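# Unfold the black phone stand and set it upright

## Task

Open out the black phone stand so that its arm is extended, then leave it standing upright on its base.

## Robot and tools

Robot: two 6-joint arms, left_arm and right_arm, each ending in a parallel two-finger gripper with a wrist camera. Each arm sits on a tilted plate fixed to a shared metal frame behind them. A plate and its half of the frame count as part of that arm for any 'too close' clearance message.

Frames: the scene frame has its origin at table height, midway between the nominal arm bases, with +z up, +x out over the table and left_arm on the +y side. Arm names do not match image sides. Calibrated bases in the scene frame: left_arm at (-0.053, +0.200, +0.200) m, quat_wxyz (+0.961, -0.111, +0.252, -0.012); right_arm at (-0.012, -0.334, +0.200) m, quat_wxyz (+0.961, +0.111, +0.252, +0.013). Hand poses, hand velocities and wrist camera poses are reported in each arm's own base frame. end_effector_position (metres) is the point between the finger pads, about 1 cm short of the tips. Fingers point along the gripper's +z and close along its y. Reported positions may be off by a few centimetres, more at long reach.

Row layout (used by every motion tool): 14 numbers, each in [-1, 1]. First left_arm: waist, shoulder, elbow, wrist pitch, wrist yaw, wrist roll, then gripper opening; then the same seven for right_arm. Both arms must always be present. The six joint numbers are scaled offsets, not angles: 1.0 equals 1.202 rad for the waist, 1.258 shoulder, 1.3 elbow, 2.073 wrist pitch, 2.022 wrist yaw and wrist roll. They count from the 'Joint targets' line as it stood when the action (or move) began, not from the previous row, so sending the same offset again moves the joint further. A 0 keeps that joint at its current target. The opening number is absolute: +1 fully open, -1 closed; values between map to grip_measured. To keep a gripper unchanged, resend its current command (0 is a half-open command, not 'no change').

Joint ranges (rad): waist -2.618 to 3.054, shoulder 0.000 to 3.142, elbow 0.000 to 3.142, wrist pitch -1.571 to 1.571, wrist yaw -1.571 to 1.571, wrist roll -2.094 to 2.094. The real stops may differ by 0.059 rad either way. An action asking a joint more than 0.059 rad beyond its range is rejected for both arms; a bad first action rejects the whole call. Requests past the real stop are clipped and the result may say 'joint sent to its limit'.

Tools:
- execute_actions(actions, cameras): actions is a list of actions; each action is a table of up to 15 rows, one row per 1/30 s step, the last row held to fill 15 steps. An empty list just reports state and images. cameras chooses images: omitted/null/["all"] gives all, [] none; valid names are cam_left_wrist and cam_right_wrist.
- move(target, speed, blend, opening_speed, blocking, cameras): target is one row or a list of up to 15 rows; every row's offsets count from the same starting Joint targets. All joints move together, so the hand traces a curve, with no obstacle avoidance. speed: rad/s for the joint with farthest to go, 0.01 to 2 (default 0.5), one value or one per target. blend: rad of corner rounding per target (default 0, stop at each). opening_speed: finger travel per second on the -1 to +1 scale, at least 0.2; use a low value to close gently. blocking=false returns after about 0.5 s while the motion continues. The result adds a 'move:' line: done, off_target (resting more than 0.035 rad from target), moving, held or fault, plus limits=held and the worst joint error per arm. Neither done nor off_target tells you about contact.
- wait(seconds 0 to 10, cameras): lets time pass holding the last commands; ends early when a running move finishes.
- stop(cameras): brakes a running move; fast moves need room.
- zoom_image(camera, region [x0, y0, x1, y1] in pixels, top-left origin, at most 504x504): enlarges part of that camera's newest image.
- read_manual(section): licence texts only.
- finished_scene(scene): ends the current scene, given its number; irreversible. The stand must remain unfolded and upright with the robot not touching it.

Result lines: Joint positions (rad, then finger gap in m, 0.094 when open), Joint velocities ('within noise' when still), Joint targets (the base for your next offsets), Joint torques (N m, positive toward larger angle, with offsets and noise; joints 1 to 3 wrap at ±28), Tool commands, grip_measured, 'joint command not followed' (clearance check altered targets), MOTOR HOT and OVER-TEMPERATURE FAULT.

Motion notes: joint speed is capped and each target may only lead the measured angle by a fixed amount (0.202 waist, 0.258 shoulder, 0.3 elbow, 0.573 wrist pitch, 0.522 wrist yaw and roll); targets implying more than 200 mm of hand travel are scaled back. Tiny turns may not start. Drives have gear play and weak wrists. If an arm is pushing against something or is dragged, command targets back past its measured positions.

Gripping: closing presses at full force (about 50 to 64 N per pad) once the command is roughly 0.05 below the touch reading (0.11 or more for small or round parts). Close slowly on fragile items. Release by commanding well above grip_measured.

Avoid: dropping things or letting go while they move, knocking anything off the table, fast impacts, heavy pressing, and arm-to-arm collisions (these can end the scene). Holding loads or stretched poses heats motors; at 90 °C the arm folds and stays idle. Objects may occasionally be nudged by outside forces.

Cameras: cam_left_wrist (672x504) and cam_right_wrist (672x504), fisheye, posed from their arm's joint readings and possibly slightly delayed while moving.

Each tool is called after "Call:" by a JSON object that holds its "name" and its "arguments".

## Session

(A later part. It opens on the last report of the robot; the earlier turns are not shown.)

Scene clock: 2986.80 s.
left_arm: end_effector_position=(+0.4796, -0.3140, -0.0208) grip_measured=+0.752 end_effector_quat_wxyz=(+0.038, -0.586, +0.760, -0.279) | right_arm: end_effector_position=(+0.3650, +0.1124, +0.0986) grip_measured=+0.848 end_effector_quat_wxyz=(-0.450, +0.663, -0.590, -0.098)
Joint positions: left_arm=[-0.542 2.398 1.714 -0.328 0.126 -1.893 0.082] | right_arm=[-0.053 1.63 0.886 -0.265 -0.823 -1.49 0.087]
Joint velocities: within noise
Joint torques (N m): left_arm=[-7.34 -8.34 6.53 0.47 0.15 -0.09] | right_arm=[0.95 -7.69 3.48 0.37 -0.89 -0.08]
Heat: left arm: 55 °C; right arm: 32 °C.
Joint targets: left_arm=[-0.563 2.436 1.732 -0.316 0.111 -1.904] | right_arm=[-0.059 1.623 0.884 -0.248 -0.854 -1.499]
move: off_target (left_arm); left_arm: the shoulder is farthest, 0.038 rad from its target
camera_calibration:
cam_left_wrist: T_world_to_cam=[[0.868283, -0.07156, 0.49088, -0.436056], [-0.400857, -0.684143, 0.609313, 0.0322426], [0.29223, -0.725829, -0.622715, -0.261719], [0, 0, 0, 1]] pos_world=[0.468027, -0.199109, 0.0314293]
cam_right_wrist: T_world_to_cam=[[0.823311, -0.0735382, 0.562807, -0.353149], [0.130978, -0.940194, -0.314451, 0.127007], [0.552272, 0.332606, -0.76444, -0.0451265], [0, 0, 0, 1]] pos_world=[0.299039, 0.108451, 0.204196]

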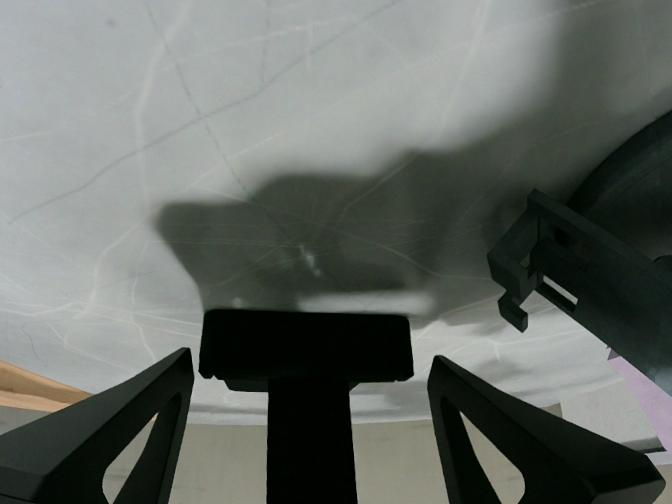

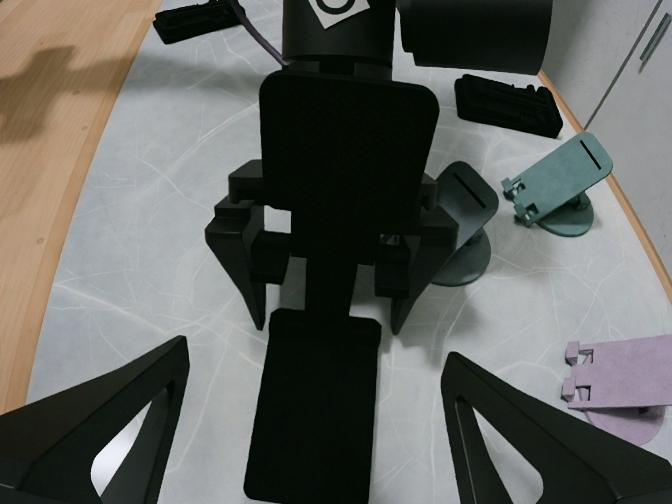

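Call:
{"name": "move", "arguments": {"target": [0.0125,-0.002,-0.036,0.0125,0,0,0.75,0,0,0,0,0,0,0.85], "speed": 0.1}}

Scene clock: 3005.73 s.
left_arm: end_effector_position=(+0.4775, -0.3118, -0.0278) grip_measured=+0.752 end_effector_quat_wxyz=(+0.040, -0.587, +0.760, -0.277) | right_arm: end_effector_position=(+0.3653, +0.1124, +0.0987) grip_measured=+0.848 end_effector_quat_wxyz=(-0.451, +0.663, -0.589, -0.097)
Joint positions: left_arm=[-0.542 2.401 1.691 -0.305 0.122 -1.893 0.082] | right_arm=[-0.053 1.63 0.886 -0.263 -0.823 -1.49 0.087]
Joint velocities: within noise
Joint torques (N m): left_arm=[-5.94 -8.64 4.3 0.49 0.19 -0.09] | right_arm=[0.95 -7.69 3.49 0.36 -0.89 -0.08]
Heat: left arm: 55 °C; right arm: 32 °C.
Joint targets: left_arm=[-0.548 2.434 1.685 -0.291 0.111 -1.904] | right_arm=[-0.059 1.623 0.884 -0.248 -0.854 -1.499]
move: done
camera_calibration:
cam_left_wrist: T_world_to_cam=[[0.868758, -0.0718663, 0.489995, -0.430987], [-0.398817, -0.688111, 0.606175, 0.0348741], [0.293608, -0.722038, -0.626463, -0.263423], [0, 0, 0, 1]] pos_world=[0.465675, -0.197178, 0.025017]
cam_right_wrist: T_world_to_cam=[[0.822447, -0.0734921, 0.564074, -0.353258], [0.131459, -0.94022, -0.314173, 0.126811], [0.553443, 0.332544, -0.76362, -0.0456408], [0, 0, 0, 1]] pos_world=[0.299125, 0.108446, 0.204252]

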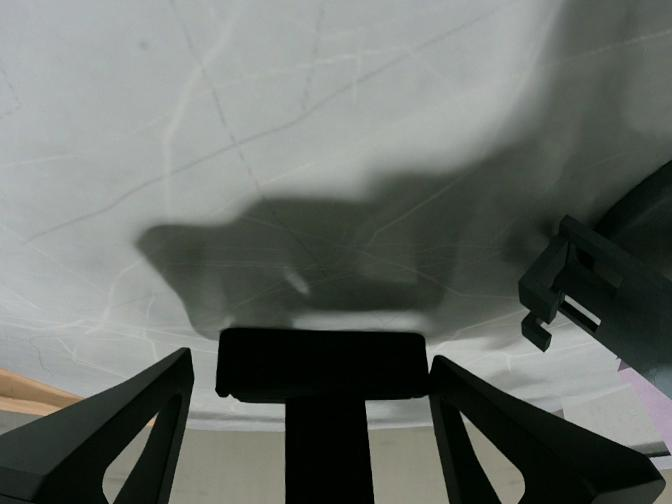

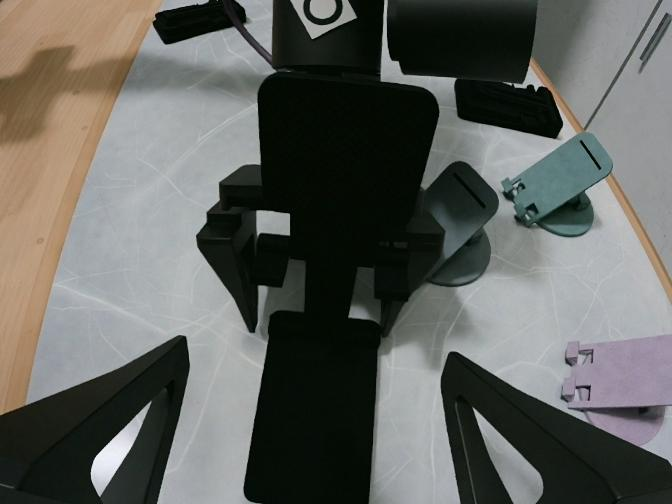

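Call:
{"name": "zoom_image", "arguments": {"camera": "cam_left_wrist", "region": [150, 300, 480, 460]}}

Call:
{"name": "zoom_image", "arguments": {"camera": "cam_right_wrist", "region": [190, 150, 460, 400]}}

Scaled by 1.527 from the camera's 672x504 image, which has a finer 960x720 frame.

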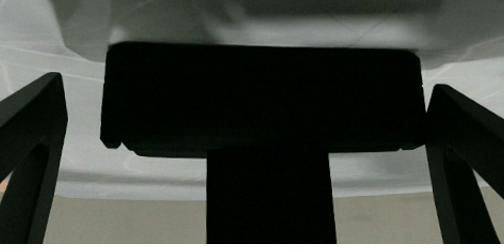

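Scaled by 1.867 from the camera's 672x504 image, which has a finer 960x720 frame.

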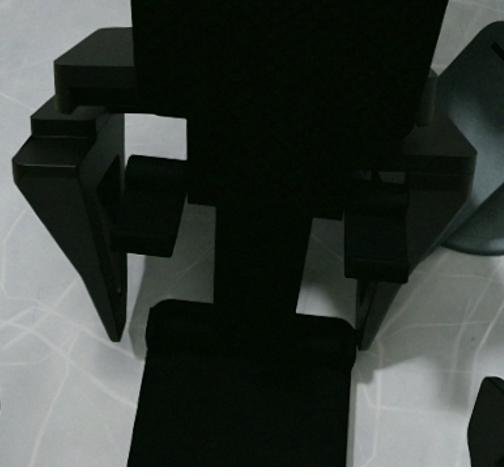

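Call:
{"name": "move", "arguments": {"target": [0.0216,-0.0827,-0.0462,-0.014,0.049,0.0094,0.75,0,0,0,0,0,0,0.85], "speed": 0.2}}

Scene clock: 3038.77 s.
left_arm: end_effector_position=(+0.4660, -0.3025, -0.0308) grip_measured=+0.752 end_effector_quat_wxyz=(+0.009, -0.590, +0.759, -0.275) | right_arm: end_effector_position=(+0.3653, +0.1124, +0.0987) grip_measured=+0.848 end_effector_quat_wxyz=(-0.451, +0.663, -0.589, -0.097)
Joint positions: left_arm=[-0.518 2.372 1.631 -0.301 0.188 -1.891 0.082] | right_arm=[-0.053 1.63 0.886 -0.263 -0.823 -1.49 0.087]
Joint velocities: within noise
Joint torques (N m): left_arm=[-5.59 -14.12 4.07 0.15 0.59 0.05] | right_arm=[0.95 -7.69 3.48 0.37 -0.89 -0.08]
Heat: left arm: 53 °C; right arm: 32 °C.
Joint targets: left_arm=[-0.522 2.330 1.625 -0.320 0.211 -1.885] | right_arm=[-0.059 1.623 0.884 -0.248 -0.854 -1.499]
move: off_target (left_arm); left_arm: the shoulder is farthest, 0.042 rad from its target
camera_calibration:
cam_left_wrist: T_world_to_cam=[[0.891689, -0.0649384, 0.447967, -0.428693], [-0.374421, -0.661944, 0.649338, 0.0363591], [0.254362, -0.746735, -0.614562, -0.244006], [0, 0, 0, 1]] pos_world=[0.45794, -0.185979, 0.0184742]
cam_right_wrist: T_world_to_cam=[[0.822447, -0.0734921, 0.564074, -0.353258], [0.131459, -0.94022, -0.314173, 0.126811], [0.553443, 0.332544, -0.76362, -0.0456408], [0, 0, 0, 1]] pos_world=[0.299125, 0.108446, 0.204252]

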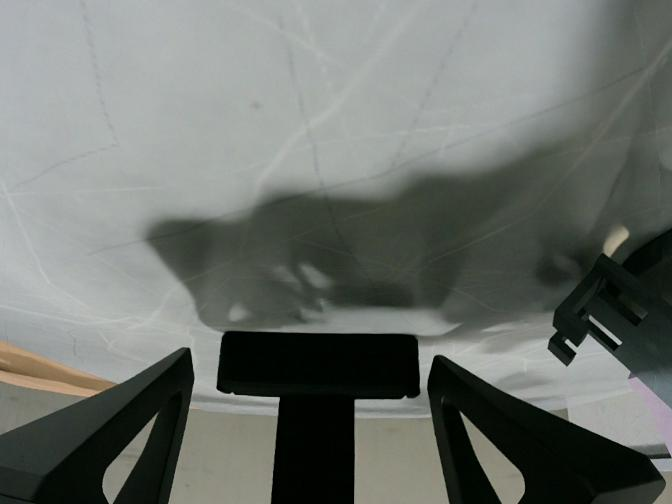

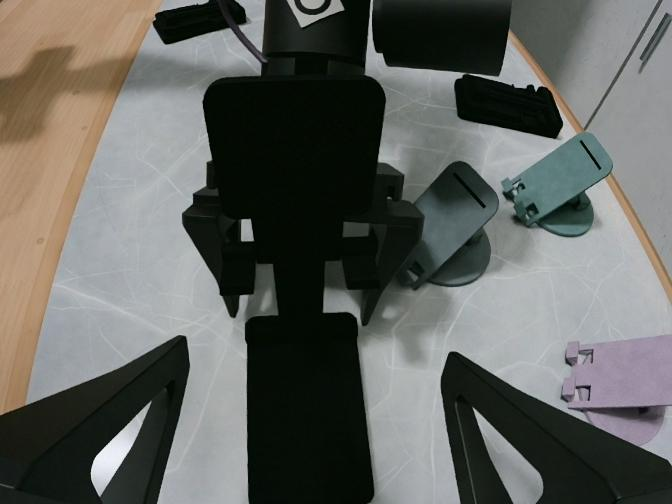

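Call:
{"name": "move", "arguments": {"target": [0,-0.07,0,0,0,0,0.75,0,0,0,0,0,0,0.85], "speed": 0.2}}

Scene clock: 3046.50 s.
left_arm: end_effector_position=(+0.4759, -0.3085, +0.0213) grip_measured=+0.752 end_effector_quat_wxyz=(+0.025, -0.578, +0.751, -0.318) | right_arm: end_effector_position=(+0.3653, +0.1124, +0.0987) grip_measured=+0.848 end_effector_quat_wxyz=(-0.451, +0.663, -0.589, -0.097)
Joint positions: left_arm=[-0.518 2.276 1.631 -0.302 0.189 -1.891 0.082] | right_arm=[-0.053 1.63 0.886 -0.263 -0.823 -1.49 0.087]
Joint velocities: within noise
Joint torques (N m): left_arm=[-5.46 -13.57 4.57 0.29 0.57 0.05] | right_arm=[0.95 -7.69 3.48 0.36 -0.89 -0.08]
Heat: left arm: 57 °C; right arm: 32 °C.
Joint targets: left_arm=[-0.522 2.242 1.625 -0.320 0.211 -1.885] | right_arm=[-0.059 1.623 0.884 -0.248 -0.854 -1.499]
move: done
camera_calibration:
cam_left_wrist: T_world_to_cam=[[0.851837, -0.042281, 0.522098, -0.43692], [-0.428181, -0.630341, 0.647558, 0.037668], [0.30172, -0.775166, -0.555052, -0.251555], [0, 0, 0, 1]] pos_world=[0.464212, -0.189727, 0.0640965]
cam_right_wrist: T_world_to_cam=[[0.822447, -0.0734921, 0.564074, -0.353258], [0.131459, -0.94022, -0.314173, 0.126811], [0.553443, 0.332544, -0.76362, -0.0456408], [0, 0, 0, 1]] pos_world=[0.299125, 0.108446, 0.204252]

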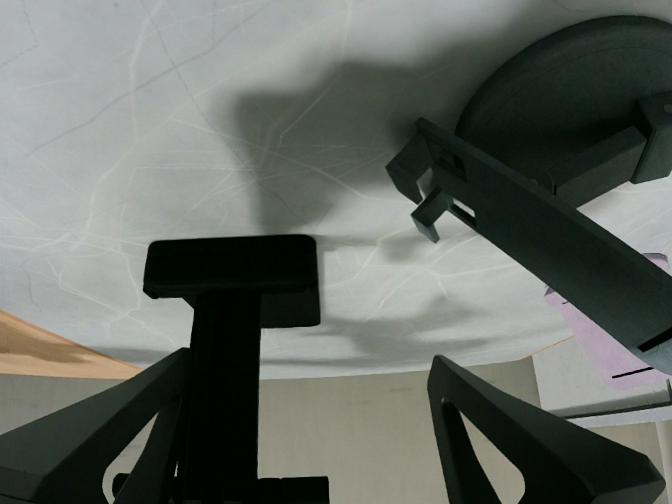

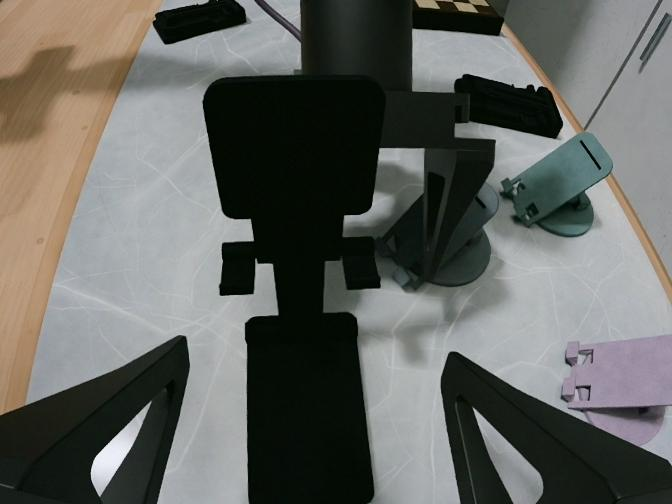

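Call:
{"name": "move", "arguments": {"target": [[0.1015,-0.0334,-0.0192,0.0096,-0.0104,-0.0321,0.75,0,0,0,0,0,0,0.85],[0.0765,-0.0811,-0.1654,0.0772,-0.0153,-0.0569,0.75,0,0,0,0,0,0,0.85],[-0.015,-0.0397,-0.1731,0.083,-0.0198,-0.0638,0.75,0,0,0,0,0,0,0.85]], "speed": 0.3, "blend": 0.02}}

Scene clock: 3083.90 s.
left_arm: end_effector_position=(+0.4439, -0.2969, +0.0051) grip_measured=+0.752 end_effector_quat_wxyz=(+0.010, -0.615, +0.721, -0.319) | right_arm: end_effector_position=(+0.3653, +0.1124, +0.0987) grip_measured=+0.848 end_effector_quat_wxyz=(-0.451, +0.663, -0.589, -0.097)
Joint positions: left_arm=[-0.531 2.188 1.407 -0.162 0.18 -2.002 0.082] | right_arm=[-0.053 1.63 0.886 -0.263 -0.823 -1.49 0.087]
Joint velocities: within noise
Joint torques (N m): left_arm=[-5.59 -9.83 4 0.59 0.23 -0.09] | right_arm=[0.95 -7.68 3.49 0.37 -0.89 -0.07]
Heat: left arm: 62 °C; right arm: 33 °C.
Joint targets: left_arm=[-0.540 2.192 1.400 -0.148 0.171 -2.014] | right_arm=[-0.059 1.623 0.884 -0.248 -0.854 -1.499]
move: done
camera_calibration:
cam_left_wrist: T_world_to_cam=[[0.87334, 0.0465559, 0.484881, -0.383648], [-0.349026, -0.634562, 0.689574, 0.00521722], [0.339791, -0.771468, -0.537939, -0.257808], [0, 0, 0, 1]] pos_world=[0.424477, -0.177719, 0.0437407]
cam_right_wrist: T_world_to_cam=[[0.822447, -0.0734921, 0.564074, -0.353258], [0.131459, -0.94022, -0.314173, 0.126811], [0.553443, 0.332544, -0.76362, -0.0456408], [0, 0, 0, 1]] pos_world=[0.299125, 0.108446, 0.204252]

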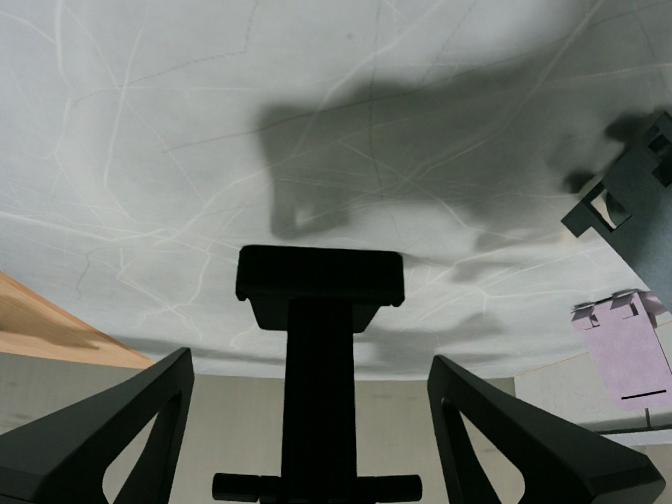

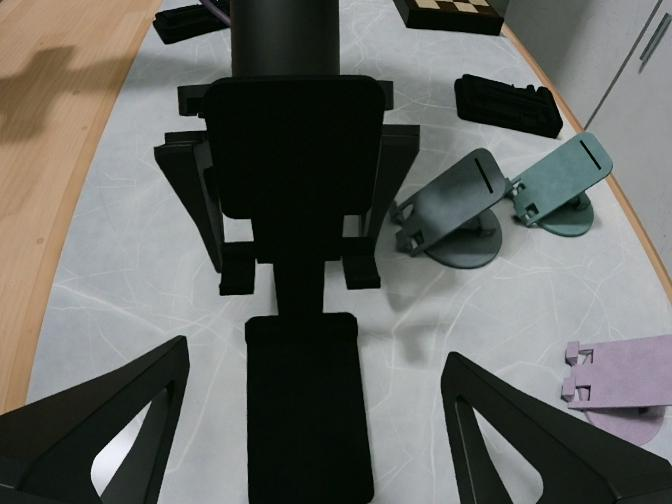

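Call:
{"name": "move", "arguments": {"target": [-0.0163,0.11,0.0889,0.023,-0.0045,-0.0063,0.75,0,0,0,0,0,0,0.85], "speed": 0.15}}

Scene clock: 3098.23 s.
left_arm: end_effector_position=(+0.4638, -0.3107, -0.0163) grip_measured=+0.752 end_effector_quat_wxyz=(+0.015, -0.616, +0.716, -0.327) | right_arm: end_effector_position=(+0.3653, +0.1124, +0.0987) grip_measured=+0.848 end_effector_quat_wxyz=(-0.451, +0.663, -0.589, -0.097)
Joint positions: left_arm=[-0.538 2.302 1.495 -0.115 0.171 -2.016 0.082] | right_arm=[-0.053 1.63 0.886 -0.263 -0.823 -1.49 0.087]
Joint velocities: within noise
Joint torques (N m): left_arm=[-7.1 -8.38 6.49 0.61 0.22 -0.1] | right_arm=[0.95 -7.69 3.48 0.37 -0.89 -0.08]
Heat: left arm: 56 °C; right arm: 33 °C.
Joint targets: left_arm=[-0.560 2.330 1.515 -0.100 0.161 -2.026] | right_arm=[-0.059 1.623 0.884 -0.248 -0.854 -1.499]
move: done
camera_calibration:
cam_left_wrist: T_world_to_cam=[[0.864902, 0.0605499, 0.498276, -0.381551], [-0.353603, -0.63105, 0.690464, 0.0213824], [0.356245, -0.773375, -0.524386, -0.294727], [0, 0, 0, 1]] pos_world=[0.44256, -0.191339, 0.0208032]
cam_right_wrist: T_world_to_cam=[[0.822447, -0.0734921, 0.564074, -0.353258], [0.131459, -0.94022, -0.314173, 0.126811], [0.553443, 0.332544, -0.76362, -0.0456408], [0, 0, 0, 1]] pos_world=[0.299125, 0.108446, 0.204252]

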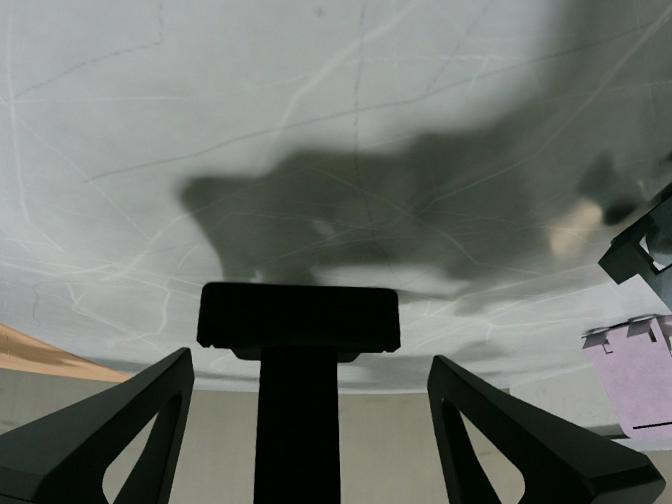

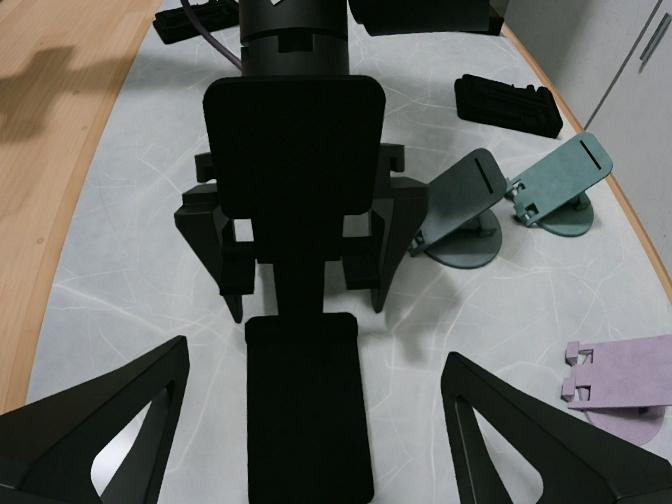

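Call:
{"name": "move", "arguments": {"target": [-0.0175,0.0604,0.0385,0.0145,-0.0035,-0.007,0.75,0,0,0,0,0,0,0.85], "speed": 0.1}}

Scene clock: 3109.60 s.
left_arm: end_effector_position=(+0.4669, -0.3335, -0.0249) grip_measured=+0.752 end_effector_quat_wxyz=(+0.007, -0.611, +0.715, -0.338) | right_arm: end_effector_position=(+0.3653, +0.1124, +0.0987) grip_measured=+0.848 end_effector_quat_wxyz=(-0.451, +0.663, -0.589, -0.097)
Joint positions: left_arm=[-0.568 2.363 1.551 -0.087 0.174 -2.043 0.082] | right_arm=[-0.053 1.63 0.886 -0.263 -0.823 -1.49 0.087]
Joint velocities: within noise
Joint torques (N m): left_arm=[-6.58 -7.54 5.98 0.68 0.12 -0.02] | right_arm=[0.95 -7.68 3.49 0.37 -0.89 -0.08]
Heat: left arm: 54 °C; right arm: 33 °C.
Joint targets: left_arm=[-0.581 2.406 1.565 -0.070 0.154 -2.041] | right_arm=[-0.059 1.623 0.884 -0.248 -0.854 -1.499]
move: off_target (left_arm); left_arm: the shoulder is farthest, 0.043 rad from its target
camera_calibration:
cam_left_wrist: T_world_to_cam=[[0.862834, 0.0639081, 0.501431, -0.376336], [-0.364315, -0.609042, 0.704516, 0.0266542], [0.350417, -0.790559, -0.50222, -0.320482], [0, 0, 0, 1]] pos_world=[0.446728, -0.213075, 0.00897573]
cam_right_wrist: T_world_to_cam=[[0.822447, -0.0734921, 0.564074, -0.353258], [0.131459, -0.94022, -0.314173, 0.126811], [0.553443, 0.332544, -0.76362, -0.0456408], [0, 0, 0, 1]] pos_world=[0.299125, 0.108446, 0.204252]

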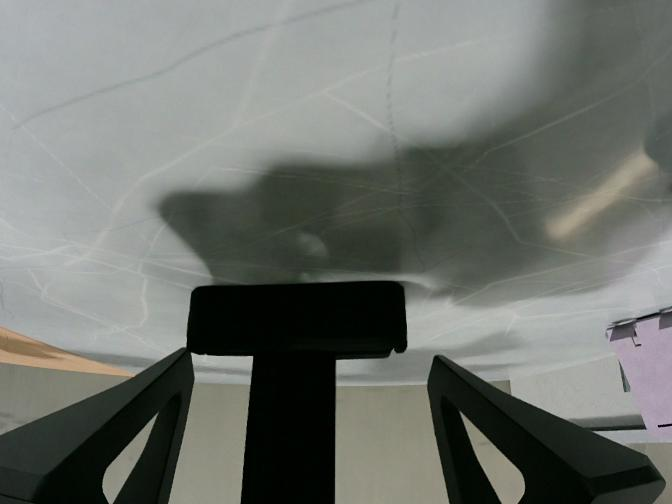

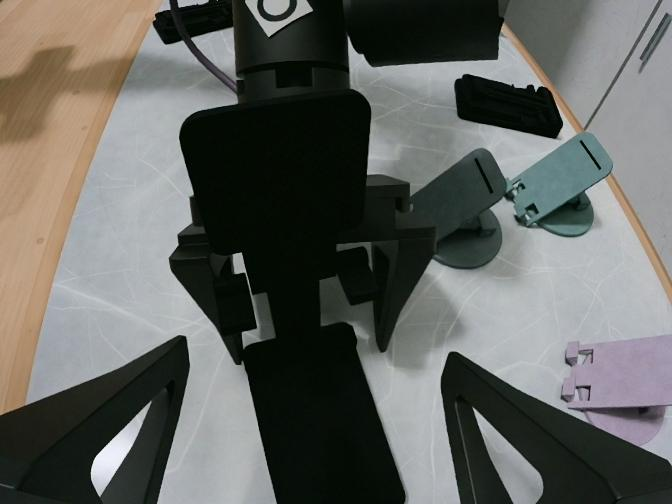

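Call:
{"name": "move", "arguments": {"target": [[0.03,-0.1,-0.08,-0.02,0.008,0.013,0.75,0,0,0,0,0,0,0.85],[0.0341,-0.1701,-0.1269,-0.0376,0.0084,0.0134,0.75,0,0,0,0,0,0,0.85],[0.3,-0.23,-0.1269,-0.0376,0.0084,0.0134,0.75,0,0,0,0,0,0,0.85]], "speed": 0.3, "blend": 0.02}}

Scene clock: 3132.50 s.
left_arm: end_effector_position=(+0.5242, -0.1492, +0.0320) grip_measured=+0.752 end_effector_quat_wxyz=(-0.071, +0.713, -0.605, +0.348) | right_arm: end_effector_position=(+0.3653, +0.1124, +0.0987) grip_measured=+0.848 end_effector_quat_wxyz=(-0.451, +0.663, -0.589, -0.097)
Joint positions: left_arm=[-0.219 2.147 1.406 -0.124 0.186 -2.022 0.082] | right_arm=[-0.053 1.63 0.886 -0.263 -0.823 -1.49 0.087]
Joint velocities: within noise
Joint torques (N m): left_arm=[-3.54 -12.96 3.93 0.22 0.11 0.03] | right_arm=[0.95 -7.69 3.48 0.37 -0.89 -0.07]
Heat: left arm: 53 °C; right arm: 33 °C.
Joint targets: left_arm=[-0.220 2.117 1.400 -0.148 0.171 -2.014] | right_arm=[-0.059 1.623 0.884 -0.248 -0.854 -1.499]
move: done
camera_calibration:
cam_left_wrist: T_world_to_cam=[[0.777717, 0.339023, 0.529357, -0.381336], [-0.176702, -0.690245, 0.701668, 0.00936488], [0.603268, -0.639238, -0.47691, -0.277053], [0, 0, 0, 1]] pos_world=[0.465364, -0.041357, 0.0631629]
cam_right_wrist: T_world_to_cam=[[0.822447, -0.0734921, 0.564074, -0.353258], [0.131459, -0.94022, -0.314173, 0.126811], [0.553443, 0.332544, -0.76362, -0.0456408], [0, 0, 0, 1]] pos_world=[0.299125, 0.108446, 0.204252]

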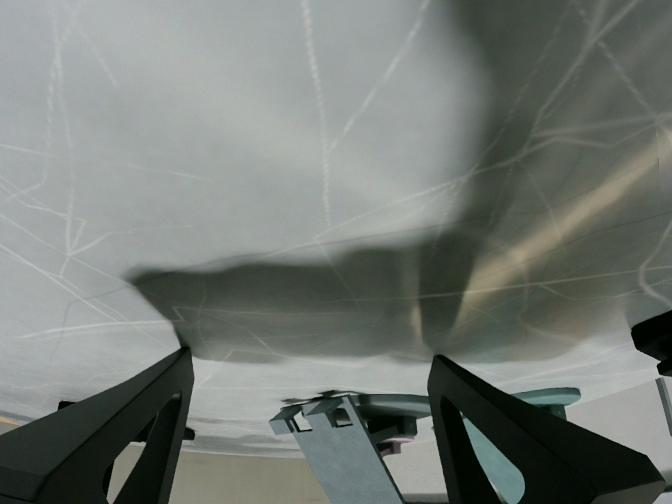

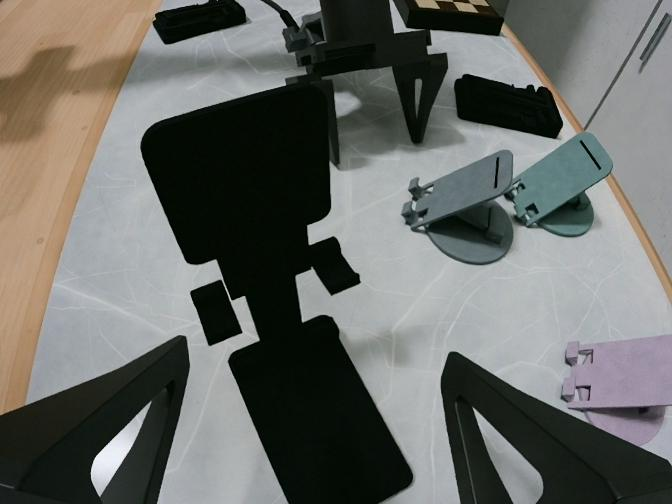

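Call:
{"name": "move", "arguments": {"target": [[0.05,-0.2,0.1,-0.1,0.05,0.3,0.75,0,0,0,0,0,0,0.85],[0.35,-0.25,0.23,-0.36,0.3,0.9,0.75,0,0,0,0,0,0,0.85]], "speed": 0.8, "blend": 0.05, "cameras": []}}

Call:
{"name": "move", "arguments": {"target": [[0,0,0,0,0,0,0.75,0.05,-0.02,0.397,-0.218,0.175,0.148,0.85],[0,0,0,0,0,0,0.75,0.55,0.05,0.85,-0.5,0.55,0.35,0.85],[0,0,0,0,0,0,0.75,0.808,0.191,0.6,-0.508,0.738,0.287,0.85]], "speed": 0.7, "blend": 0.1}}

Scene clock: 3186.70 s.
left_arm: end_effector_position=(+0.4577, -0.0275, +0.2145) grip_measured=+0.752 end_effector_quat_wxyz=(+0.235, -0.096, +0.900, -0.353) | right_arm: end_effector_position=(+0.3653, +0.1124, +0.0987) grip_measured=+0.848 end_effector_quat_wxyz=(-0.451, +0.663, -0.589, -0.097)
Joint positions: left_arm=[0.205 1.848 1.676 -0.885 0.746 -0.212 0.082] | right_arm=[-0.053 1.63 0.886 -0.263 -0.823 -1.49 0.087]
Joint velocities: within noise
Joint torques (N m): left_arm=[-1.33 -14.72 8.25 -0.05 0.8 0.13] | right_arm=[0.94 -7.69 3.48 0.37 -0.89 -0.08]
Heat: left arm: 61 °C; right arm: 33 °C.
Joint targets: left_arm=[0.200 1.802 1.699 -0.894 0.778 -0.194] | right_arm=[-0.059 1.623 0.884 -0.248 -0.854 -1.499]
move: off_target (left_arm); left_arm: the shoulder is farthest, 0.045 rad from its target
No camera images: "cameras" was empty.

Scene clock: 3189.97 s.
left_arm: end_effector_position=(+0.4577, -0.0277, +0.2147) grip_measured=+0.752 end_effector_quat_wxyz=(+0.236, -0.095, +0.900, -0.354) | right_arm: end_effector_position=(+0.3095, +0.2223, +0.1704) grip_measured=+0.848 end_effector_quat_wxyz=(-0.043, +0.737, -0.599, +0.309)
Joint positions: left_arm=[0.205 1.848 1.676 -0.885 0.748 -0.21 0.082] | right_arm=[0.899 1.858 1.665 -1.285 0.63 -0.909 0.087]
Joint velocities: within noise
Joint torques (N m): left_arm=[-1.33 -14.72 8.24 -0.05 0.8 0.13] | right_arm=[5.31 -6.86 5.41 -0.11 0.13 -0.08]
Heat: left arm: 61 °C; right arm: 33 °C.
Joint targets: left_arm=[0.200 1.802 1.699 -0.894 0.778 -0.194] | right_arm=[0.912 1.863 1.664 -1.301 0.638 -0.919]
move: off_target (left_arm); left_arm: the shoulder is farthest, 0.046 rad from its target
camera_calibration:
cam_left_wrist: T_world_to_cam=[[0.0408504, -0.674017, 0.737585, -0.203005], [-0.994516, -0.0985596, -0.0349851, 0.50208], [0.0962767, -0.732111, -0.674347, 0.199742], [0, 0, 0, 1]] pos_world=[0.488389, 0.0588895, 0.301995]
cam_right_wrist: T_world_to_cam=[[0.821455, 0.370373, 0.43363, -0.415833], [-0.0903684, -0.66624, 0.740242, 0.088092], [0.563067, -0.647262, -0.513817, 0.175722], [0, 0, 0, 1]] pos_world=[0.250606, 0.326442, 0.205397]

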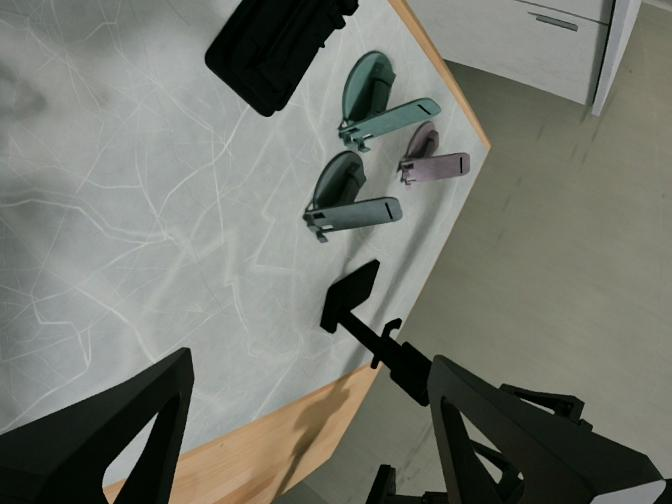

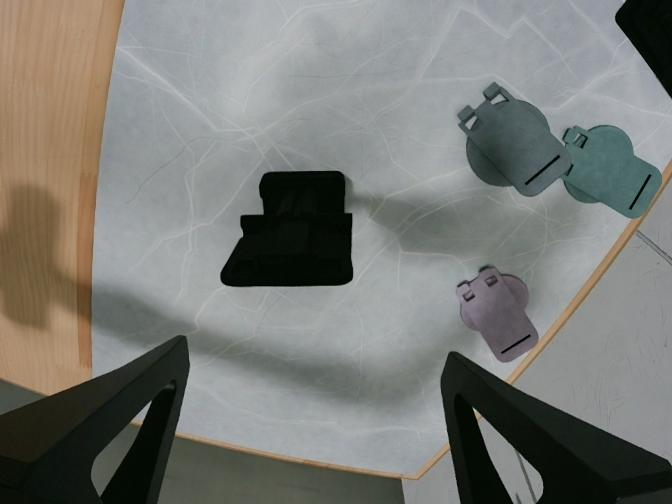

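Call:
{"name": "zoom_image", "arguments": {"camera": "cam_left_wrist", "region": [290, 240, 530, 500]}}

Call:
{"name": "zoom_image", "arguments": {"camera": "cam_right_wrist", "region": [200, 150, 380, 310]}}

Scaled by 1.938 from the camera's 672x504 image, which has a finer 960x720 frame.

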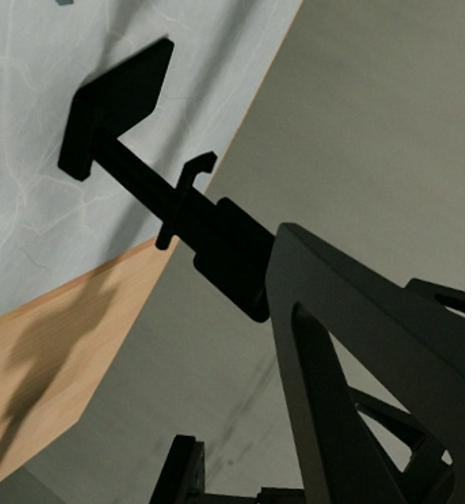

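Scaled by 2.800 from the camera's 672x504 image, which has a finer 960x720 frame.

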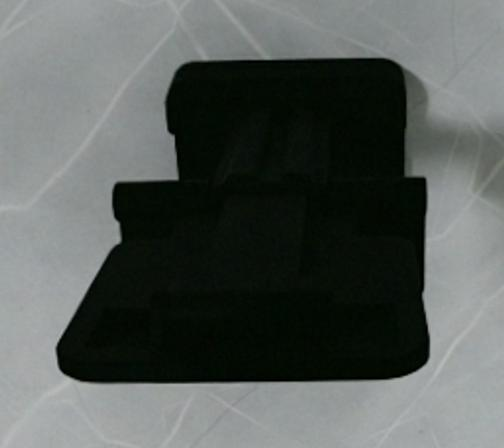

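Call:
{"name": "move", "arguments": {"target": [0,0,0,0,0,0,0.75,-0.0158,0.0572,-0.0585,0.0265,0.0504,0.0158,0.85], "speed": 0.4}}

Scene clock: 3223.13 s.
left_arm: end_effector_position=(+0.4577, -0.0277, +0.2147) grip_measured=+0.752 end_effector_quat_wxyz=(+0.236, -0.095, +0.900, -0.354) | right_arm: end_effector_position=(+0.3155, +0.2077, +0.1409) grip_measured=+0.848 end_effector_quat_wxyz=(+0.007, +0.733, -0.580, +0.357)
Joint positions: left_arm=[0.205 1.848 1.676 -0.885 0.748 -0.21 0.082] | right_arm=[0.899 1.923 1.593 -1.257 0.729 -0.898 0.087]
Joint velocities: within noise
Joint torques (N m): left_arm=[-1.33 -14.71 8.25 -0.04 0.8 0.13] | right_arm=[4.07 -6.53 4.85 0.07 0.22 0.07]
Heat: left arm: 60 °C; right arm: 33 °C.
Joint targets: left_arm=[0.200 1.802 1.699 -0.894 0.778 -0.194] | right_arm=[0.893 1.935 1.588 -1.246 0.740 -0.887]
move: off_target (left_arm); left_arm: the shoulder is farthest, 0.046 rad from its target
camera_calibration:
cam_left_wrist: T_world_to_cam=[[0.0408504, -0.674017, 0.737585, -0.203005], [-0.994516, -0.0985596, -0.0349851, 0.50208], [0.0962767, -0.732111, -0.674347, 0.199742], [0, 0, 0, 1]] pos_world=[0.488389, 0.0588895, 0.301995]
cam_right_wrist: T_world_to_cam=[[0.820409, 0.418728, 0.389352, -0.406039], [-0.109036, -0.553883, 0.825424, 0.0712444], [0.561284, -0.719639, -0.408754, 0.1485], [0, 0, 0, 1]] pos_world=[0.257536, 0.316347, 0.159985]

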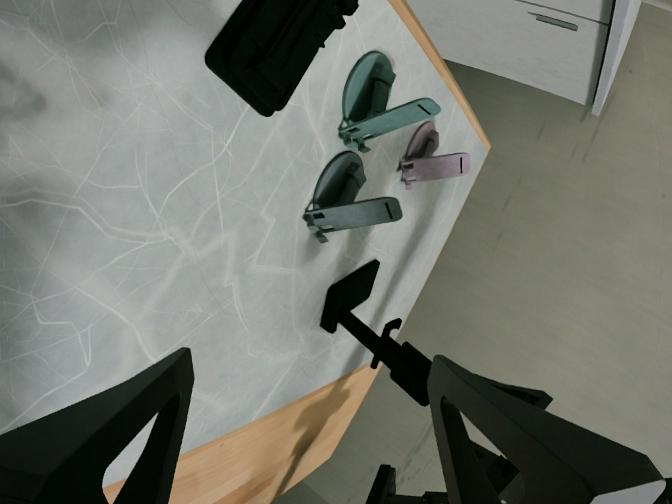

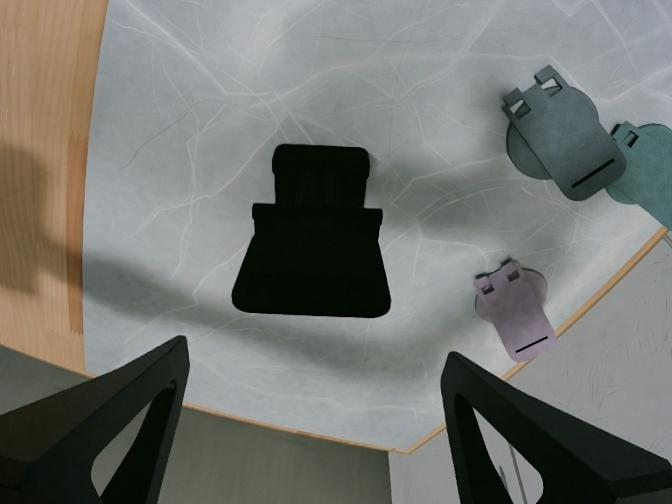

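Call:
{"name": "move", "arguments": {"target": [0,0,0,0,0,0,0.75,-0.0896,0.0085,-0.1224,0.1296,-0.0014,-0.0724,0.85], "speed": 0.2, "cameras": ["cam_right_wrist"]}}

Scene clock: 3242.67 s.
left_arm: end_effector_position=(+0.4577, -0.0277, +0.2147) grip_measured=+0.752 end_effector_quat_wxyz=(+0.236, -0.095, +0.900, -0.354) | right_arm: end_effector_position=(+0.3466, +0.1824, +0.1030) grip_measured=+0.848 end_effector_quat_wxyz=(+0.000, +0.725, -0.588, +0.359)
Joint positions: left_arm=[0.205 1.848 1.676 -0.885 0.748 -0.21 0.082] | right_arm=[0.79 1.923 1.437 -0.996 0.731 -1.022 0.087]
Joint velocities: within noise
Joint torques (N m): left_arm=[-1.35 -14.71 8.24 -0.05 0.8 0.13] | right_arm=[4.01 -6.01 4.27 0.14 0.19 -0.07]
Heat: left arm: 60 °C; right arm: 33 °C.
Joint targets: left_arm=[0.200 1.802 1.699 -0.894 0.778 -0.194] | right_arm=[0.786 1.946 1.428 -0.977 0.737 -1.033]
move: off_target (left_arm); left_arm: the shoulder is farthest, 0.046 rad from its target
camera_calibration:
cam_right_wrist: T_world_to_cam=[[0.820017, 0.400148, 0.409211, -0.404732], [-0.132888, -0.562328, 0.816167, 0.102707], [0.556698, -0.72365, -0.407944, 0.0995626], [0, 0, 0, 1]] pos_world=[0.290109, 0.291756, 0.12241]
Images, in order (width x height): cam_right_wrist 672x504.

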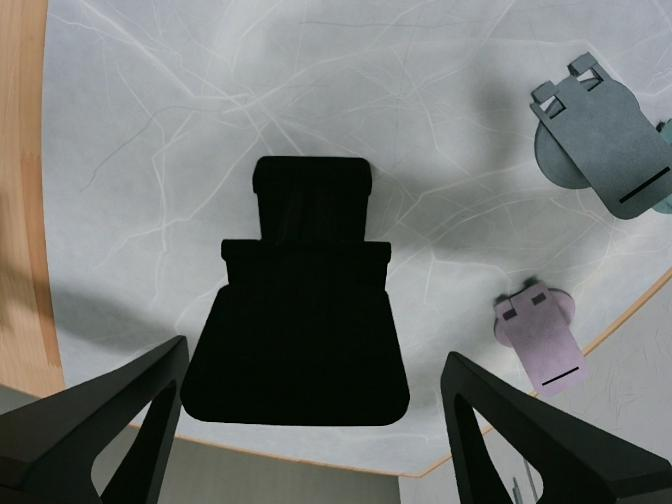

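Call:
{"name": "move", "arguments": {"target": [0,0,0,0,0,0,0.75,-0.009,-0.006,-0.031,0.014,0,-0.0025,0.7], "speed": 0.15, "cameras": ["cam_right_wrist"]}}

Scene clock: 3253.70 s.
left_arm: end_effector_position=(+0.4577, -0.0277, +0.2147) grip_measured=+0.752 end_effector_quat_wxyz=(+0.236, -0.095, +0.900, -0.354) | right_arm: end_effector_position=(+0.3451, +0.1753, +0.0931) grip_measured=+0.702 end_effector_quat_wxyz=(+0.008, +0.724, -0.589, +0.359)
Joint positions: left_arm=[0.205 1.848 1.676 -0.885 0.748 -0.21 0.082] | right_arm=[0.78 1.923 1.397 -0.967 0.731 -1.027 0.08]
Joint velocities: within noise
Joint torques (N m): left_arm=[-1.35 -14.72 8.24 -0.05 0.8 0.13] | right_arm=[3.88 -6.49 4.15 0.11 0.19 -0.09]
Heat: left arm: 60 °C; right arm: 33 °C.
Joint targets: left_arm=[0.200 1.802 1.699 -0.894 0.778 -0.194] | right_arm=[0.775 1.938 1.388 -0.948 0.737 -1.038]
move: off_target (left_arm); left_arm: the shoulder is farthest, 0.046 rad from its target
camera_calibration:
cam_right_wrist: T_world_to_cam=[[0.826798, 0.398136, 0.397357, -0.397505], [-0.129131, -0.553204, 0.822977, 0.103048], [0.547476, -0.731747, -0.405976, 0.0956252], [0, 0, 0, 1]] pos_world=[0.289611, 0.285241, 0.111967]
Images, in order (width x height): cam_right_wrist 672x504.

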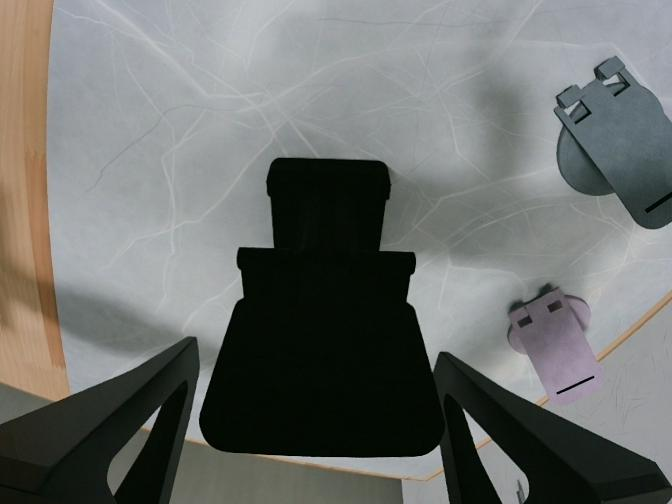

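Centered. Grip.

Call:
{"name": "move", "arguments": {"target": [0,0,0,0,0,0,0.75,0,0,0,0,0,0,-0.5], "opening_speed": 0.6, "cameras": ["cam_right_wrist"]}}

Scene clock: 3261.07 s.
left_arm: end_effector_position=(+0.4577, -0.0277, +0.2147) grip_measured=+0.752 end_effector_quat_wxyz=(+0.236, -0.095, +0.900, -0.354) | right_arm: end_effector_position=(+0.3453, +0.1755, +0.0931) grip_measured=+0.321 end_effector_quat_wxyz=(+0.007, +0.725, -0.588, +0.359)
Joint positions: left_arm=[0.205 1.848 1.676 -0.885 0.748 -0.21 0.082] | right_arm=[0.78 1.923 1.397 -0.966 0.731 -1.028 0.062]
Joint velocities: within noise
Joint torques (N m): left_arm=[-1.35 -14.71 8.25 -0.05 0.79 0.13] | right_arm=[3.88 -6.49 4.15 0.1 0.2 -0.08]
Heat: left arm: 60 °C; right arm: 33 °C.
Joint targets: left_arm=[0.200 1.802 1.699 -0.894 0.778 -0.194] | right_arm=[0.775 1.938 1.388 -0.948 0.737 -1.038]
move: off_target (left_arm); left_arm: the shoulder is farthest, 0.046 rad from its target
camera_calibration:
cam_right_wrist: T_world_to_cam=[[0.826175, 0.39896, 0.397826, -0.397758], [-0.128851, -0.553593, 0.822759, 0.10317], [0.548482, -0.731003, -0.405958, 0.0951944], [0, 0, 0, 1]] pos_world=[0.289699, 0.285391, 0.112]
Images, in order (width x height): cam_right_wrist 672x504.

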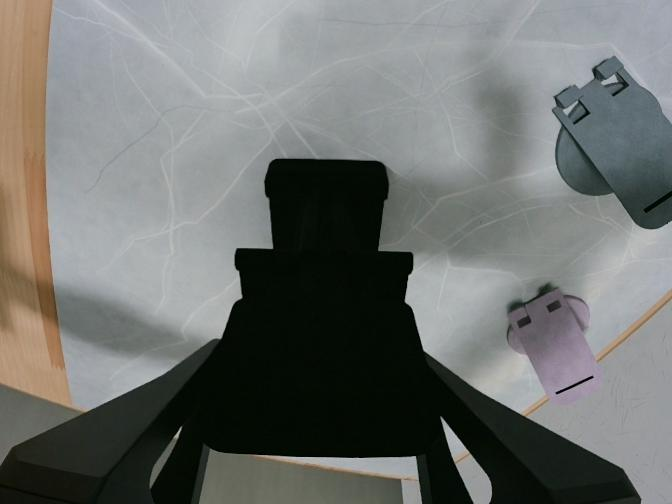

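Call:
{"name": "move", "arguments": {"target": [[0,0,0,0,0,0,0.75,0.098,-0.0024,0.1538,-0.1438,0.0015,0.0747,-0.5],[0,0,0,0,0,0,0.75,0.109,-0.0358,0.3446,-0.2031,-0.0969,0.2275,-0.5]], "speed": 0.3, "blend": 0.03}}

Scene clock: 3300.70 s.
left_arm: end_effector_position=(+0.4577, -0.0277, +0.2147) grip_measured=+0.752 end_effector_quat_wxyz=(+0.236, -0.095, +0.900, -0.354) | right_arm: end_effector_position=(+0.3177, +0.2369, +0.1793) grip_measured=+0.321 end_effector_quat_wxyz=(+0.092, -0.632, +0.723, -0.264)
Joint positions: left_arm=[0.205 1.848 1.676 -0.885 0.748 -0.21 0.082] | right_arm=[0.878 1.923 1.814 -1.352 0.556 -0.589 0.062]
Joint velocities: within noise
Joint torques (N m): left_arm=[-1.35 -14.71 8.24 -0.05 0.8 0.13] | right_arm=[6.8 -9.95 7.54 -0.11 -0.11 0.07]
Heat: left arm: 61 °C; right arm: 33 °C.
Joint targets: left_arm=[0.200 1.802 1.699 -0.894 0.778 -0.194] | right_arm=[0.906 1.893 1.836 -1.369 0.541 -0.578]
move: off_target (left_arm); left_arm: the shoulder is farthest, 0.046 rad from its target
camera_calibration:
cam_left_wrist: T_world_to_cam=[[0.0408504, -0.674017, 0.737585, -0.203005], [-0.994516, -0.0985596, -0.0349851, 0.50208], [0.0962767, -0.732111, -0.674347, 0.199742], [0, 0, 0, 1]] pos_world=[0.488389, 0.0588895, 0.301995]
cam_right_wrist: T_world_to_cam=[[0.855967, 0.0324803, 0.516009, -0.377567], [-0.319498, -0.751436, 0.577291, 0.214158], [0.406498, -0.659006, -0.632827, 0.258984], [0, 0, 0, 1]] pos_world=[0.286332, 0.343862, 0.235089]

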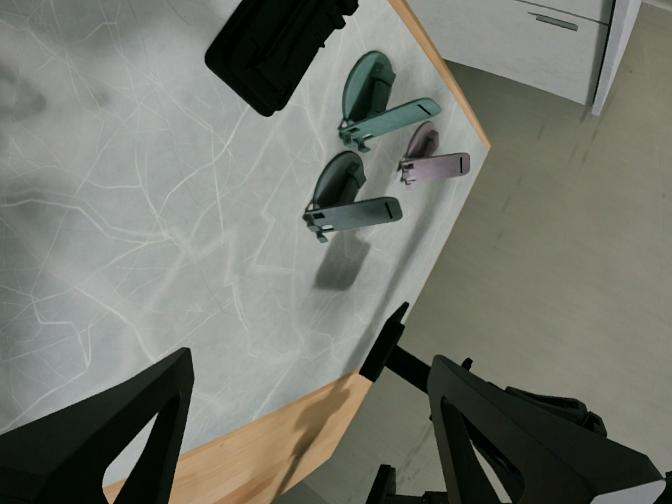

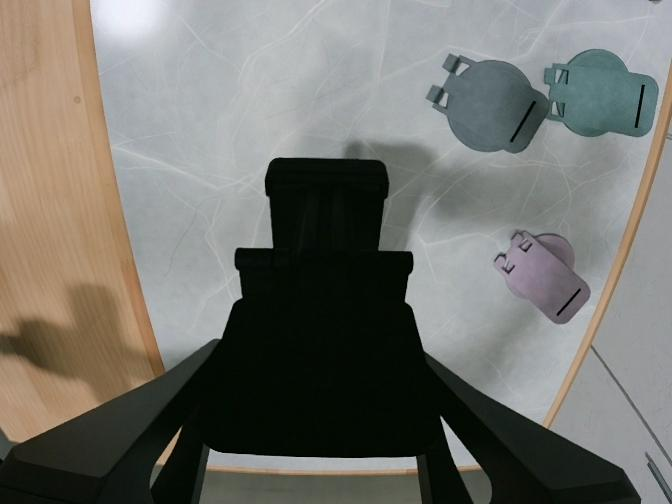

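Call:
{"name": "move", "arguments": {"target": [[0,0,0,0,0.1,0.7955,0.75,0,0,0,0,0,0,-0.5],[-0.292,0.23,-0.38,0.42,0.118,0.79,0.75,0,0,0,0,0,0,-0.5]], "speed": 0.7, "blend": 0.05}}

Scene clock: 3342.73 s.
left_arm: end_effector_position=(+0.4306, -0.2091, +0.0684) grip_measured=+0.752 end_effector_quat_wxyz=(+0.494, +0.690, +0.493, -0.190) | right_arm: end_effector_position=(+0.3177, +0.2369, +0.1793) grip_measured=+0.321 end_effector_quat_wxyz=(+0.092, -0.631, +0.724, -0.263)
Joint positions: left_arm=[-0.14 2.072 1.205 -0.04 0.978 1.397 0.082] | right_arm=[0.878 1.923 1.814 -1.352 0.556 -0.588 0.062]
Joint velocities: within noise
Joint torques (N m): left_arm=[-3.73 -8.25 3.62 0.44 1.01 0.02] | right_arm=[6.8 -9.96 7.54 -0.1 -0.11 0.06]
Heat: left arm: 61 °C; right arm: 37 °C.
Joint targets: left_arm=[-0.151 2.092 1.205 -0.023 1.017 1.404] | right_arm=[0.906 1.893 1.836 -1.369 0.541 -0.578]
move: off_target (left_arm); left_arm: the wrist yaw is farthest, 0.039 rad from its target
camera_calibration:
cam_left_wrist: T_world_to_cam=[[-0.908684, 0.0348158, -0.41603, 0.41974], [0.271792, 0.805748, -0.526212, 0.129567], [0.316895, -0.591234, -0.741633, -0.0900446], [0, 0, 0, 1]] pos_world=[0.37473, -0.17225, 0.176024]
cam_right_wrist: T_world_to_cam=[[0.855799, 0.0310031, 0.516379, -0.37723], [-0.320706, -0.751434, 0.576624, 0.214661], [0.405902, -0.65908, -0.633133, 0.259246], [0, 0, 0, 1]] pos_world=[0.286447, 0.343862, 0.235152]

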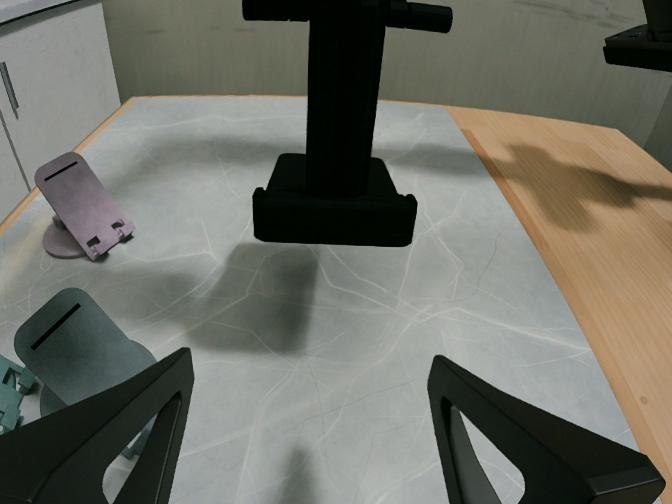

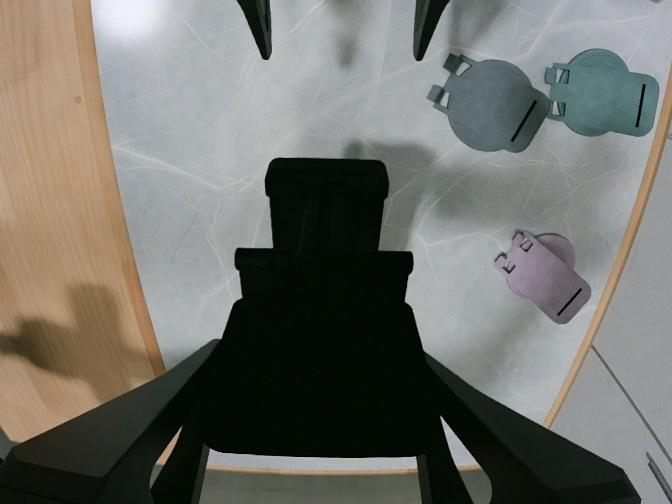

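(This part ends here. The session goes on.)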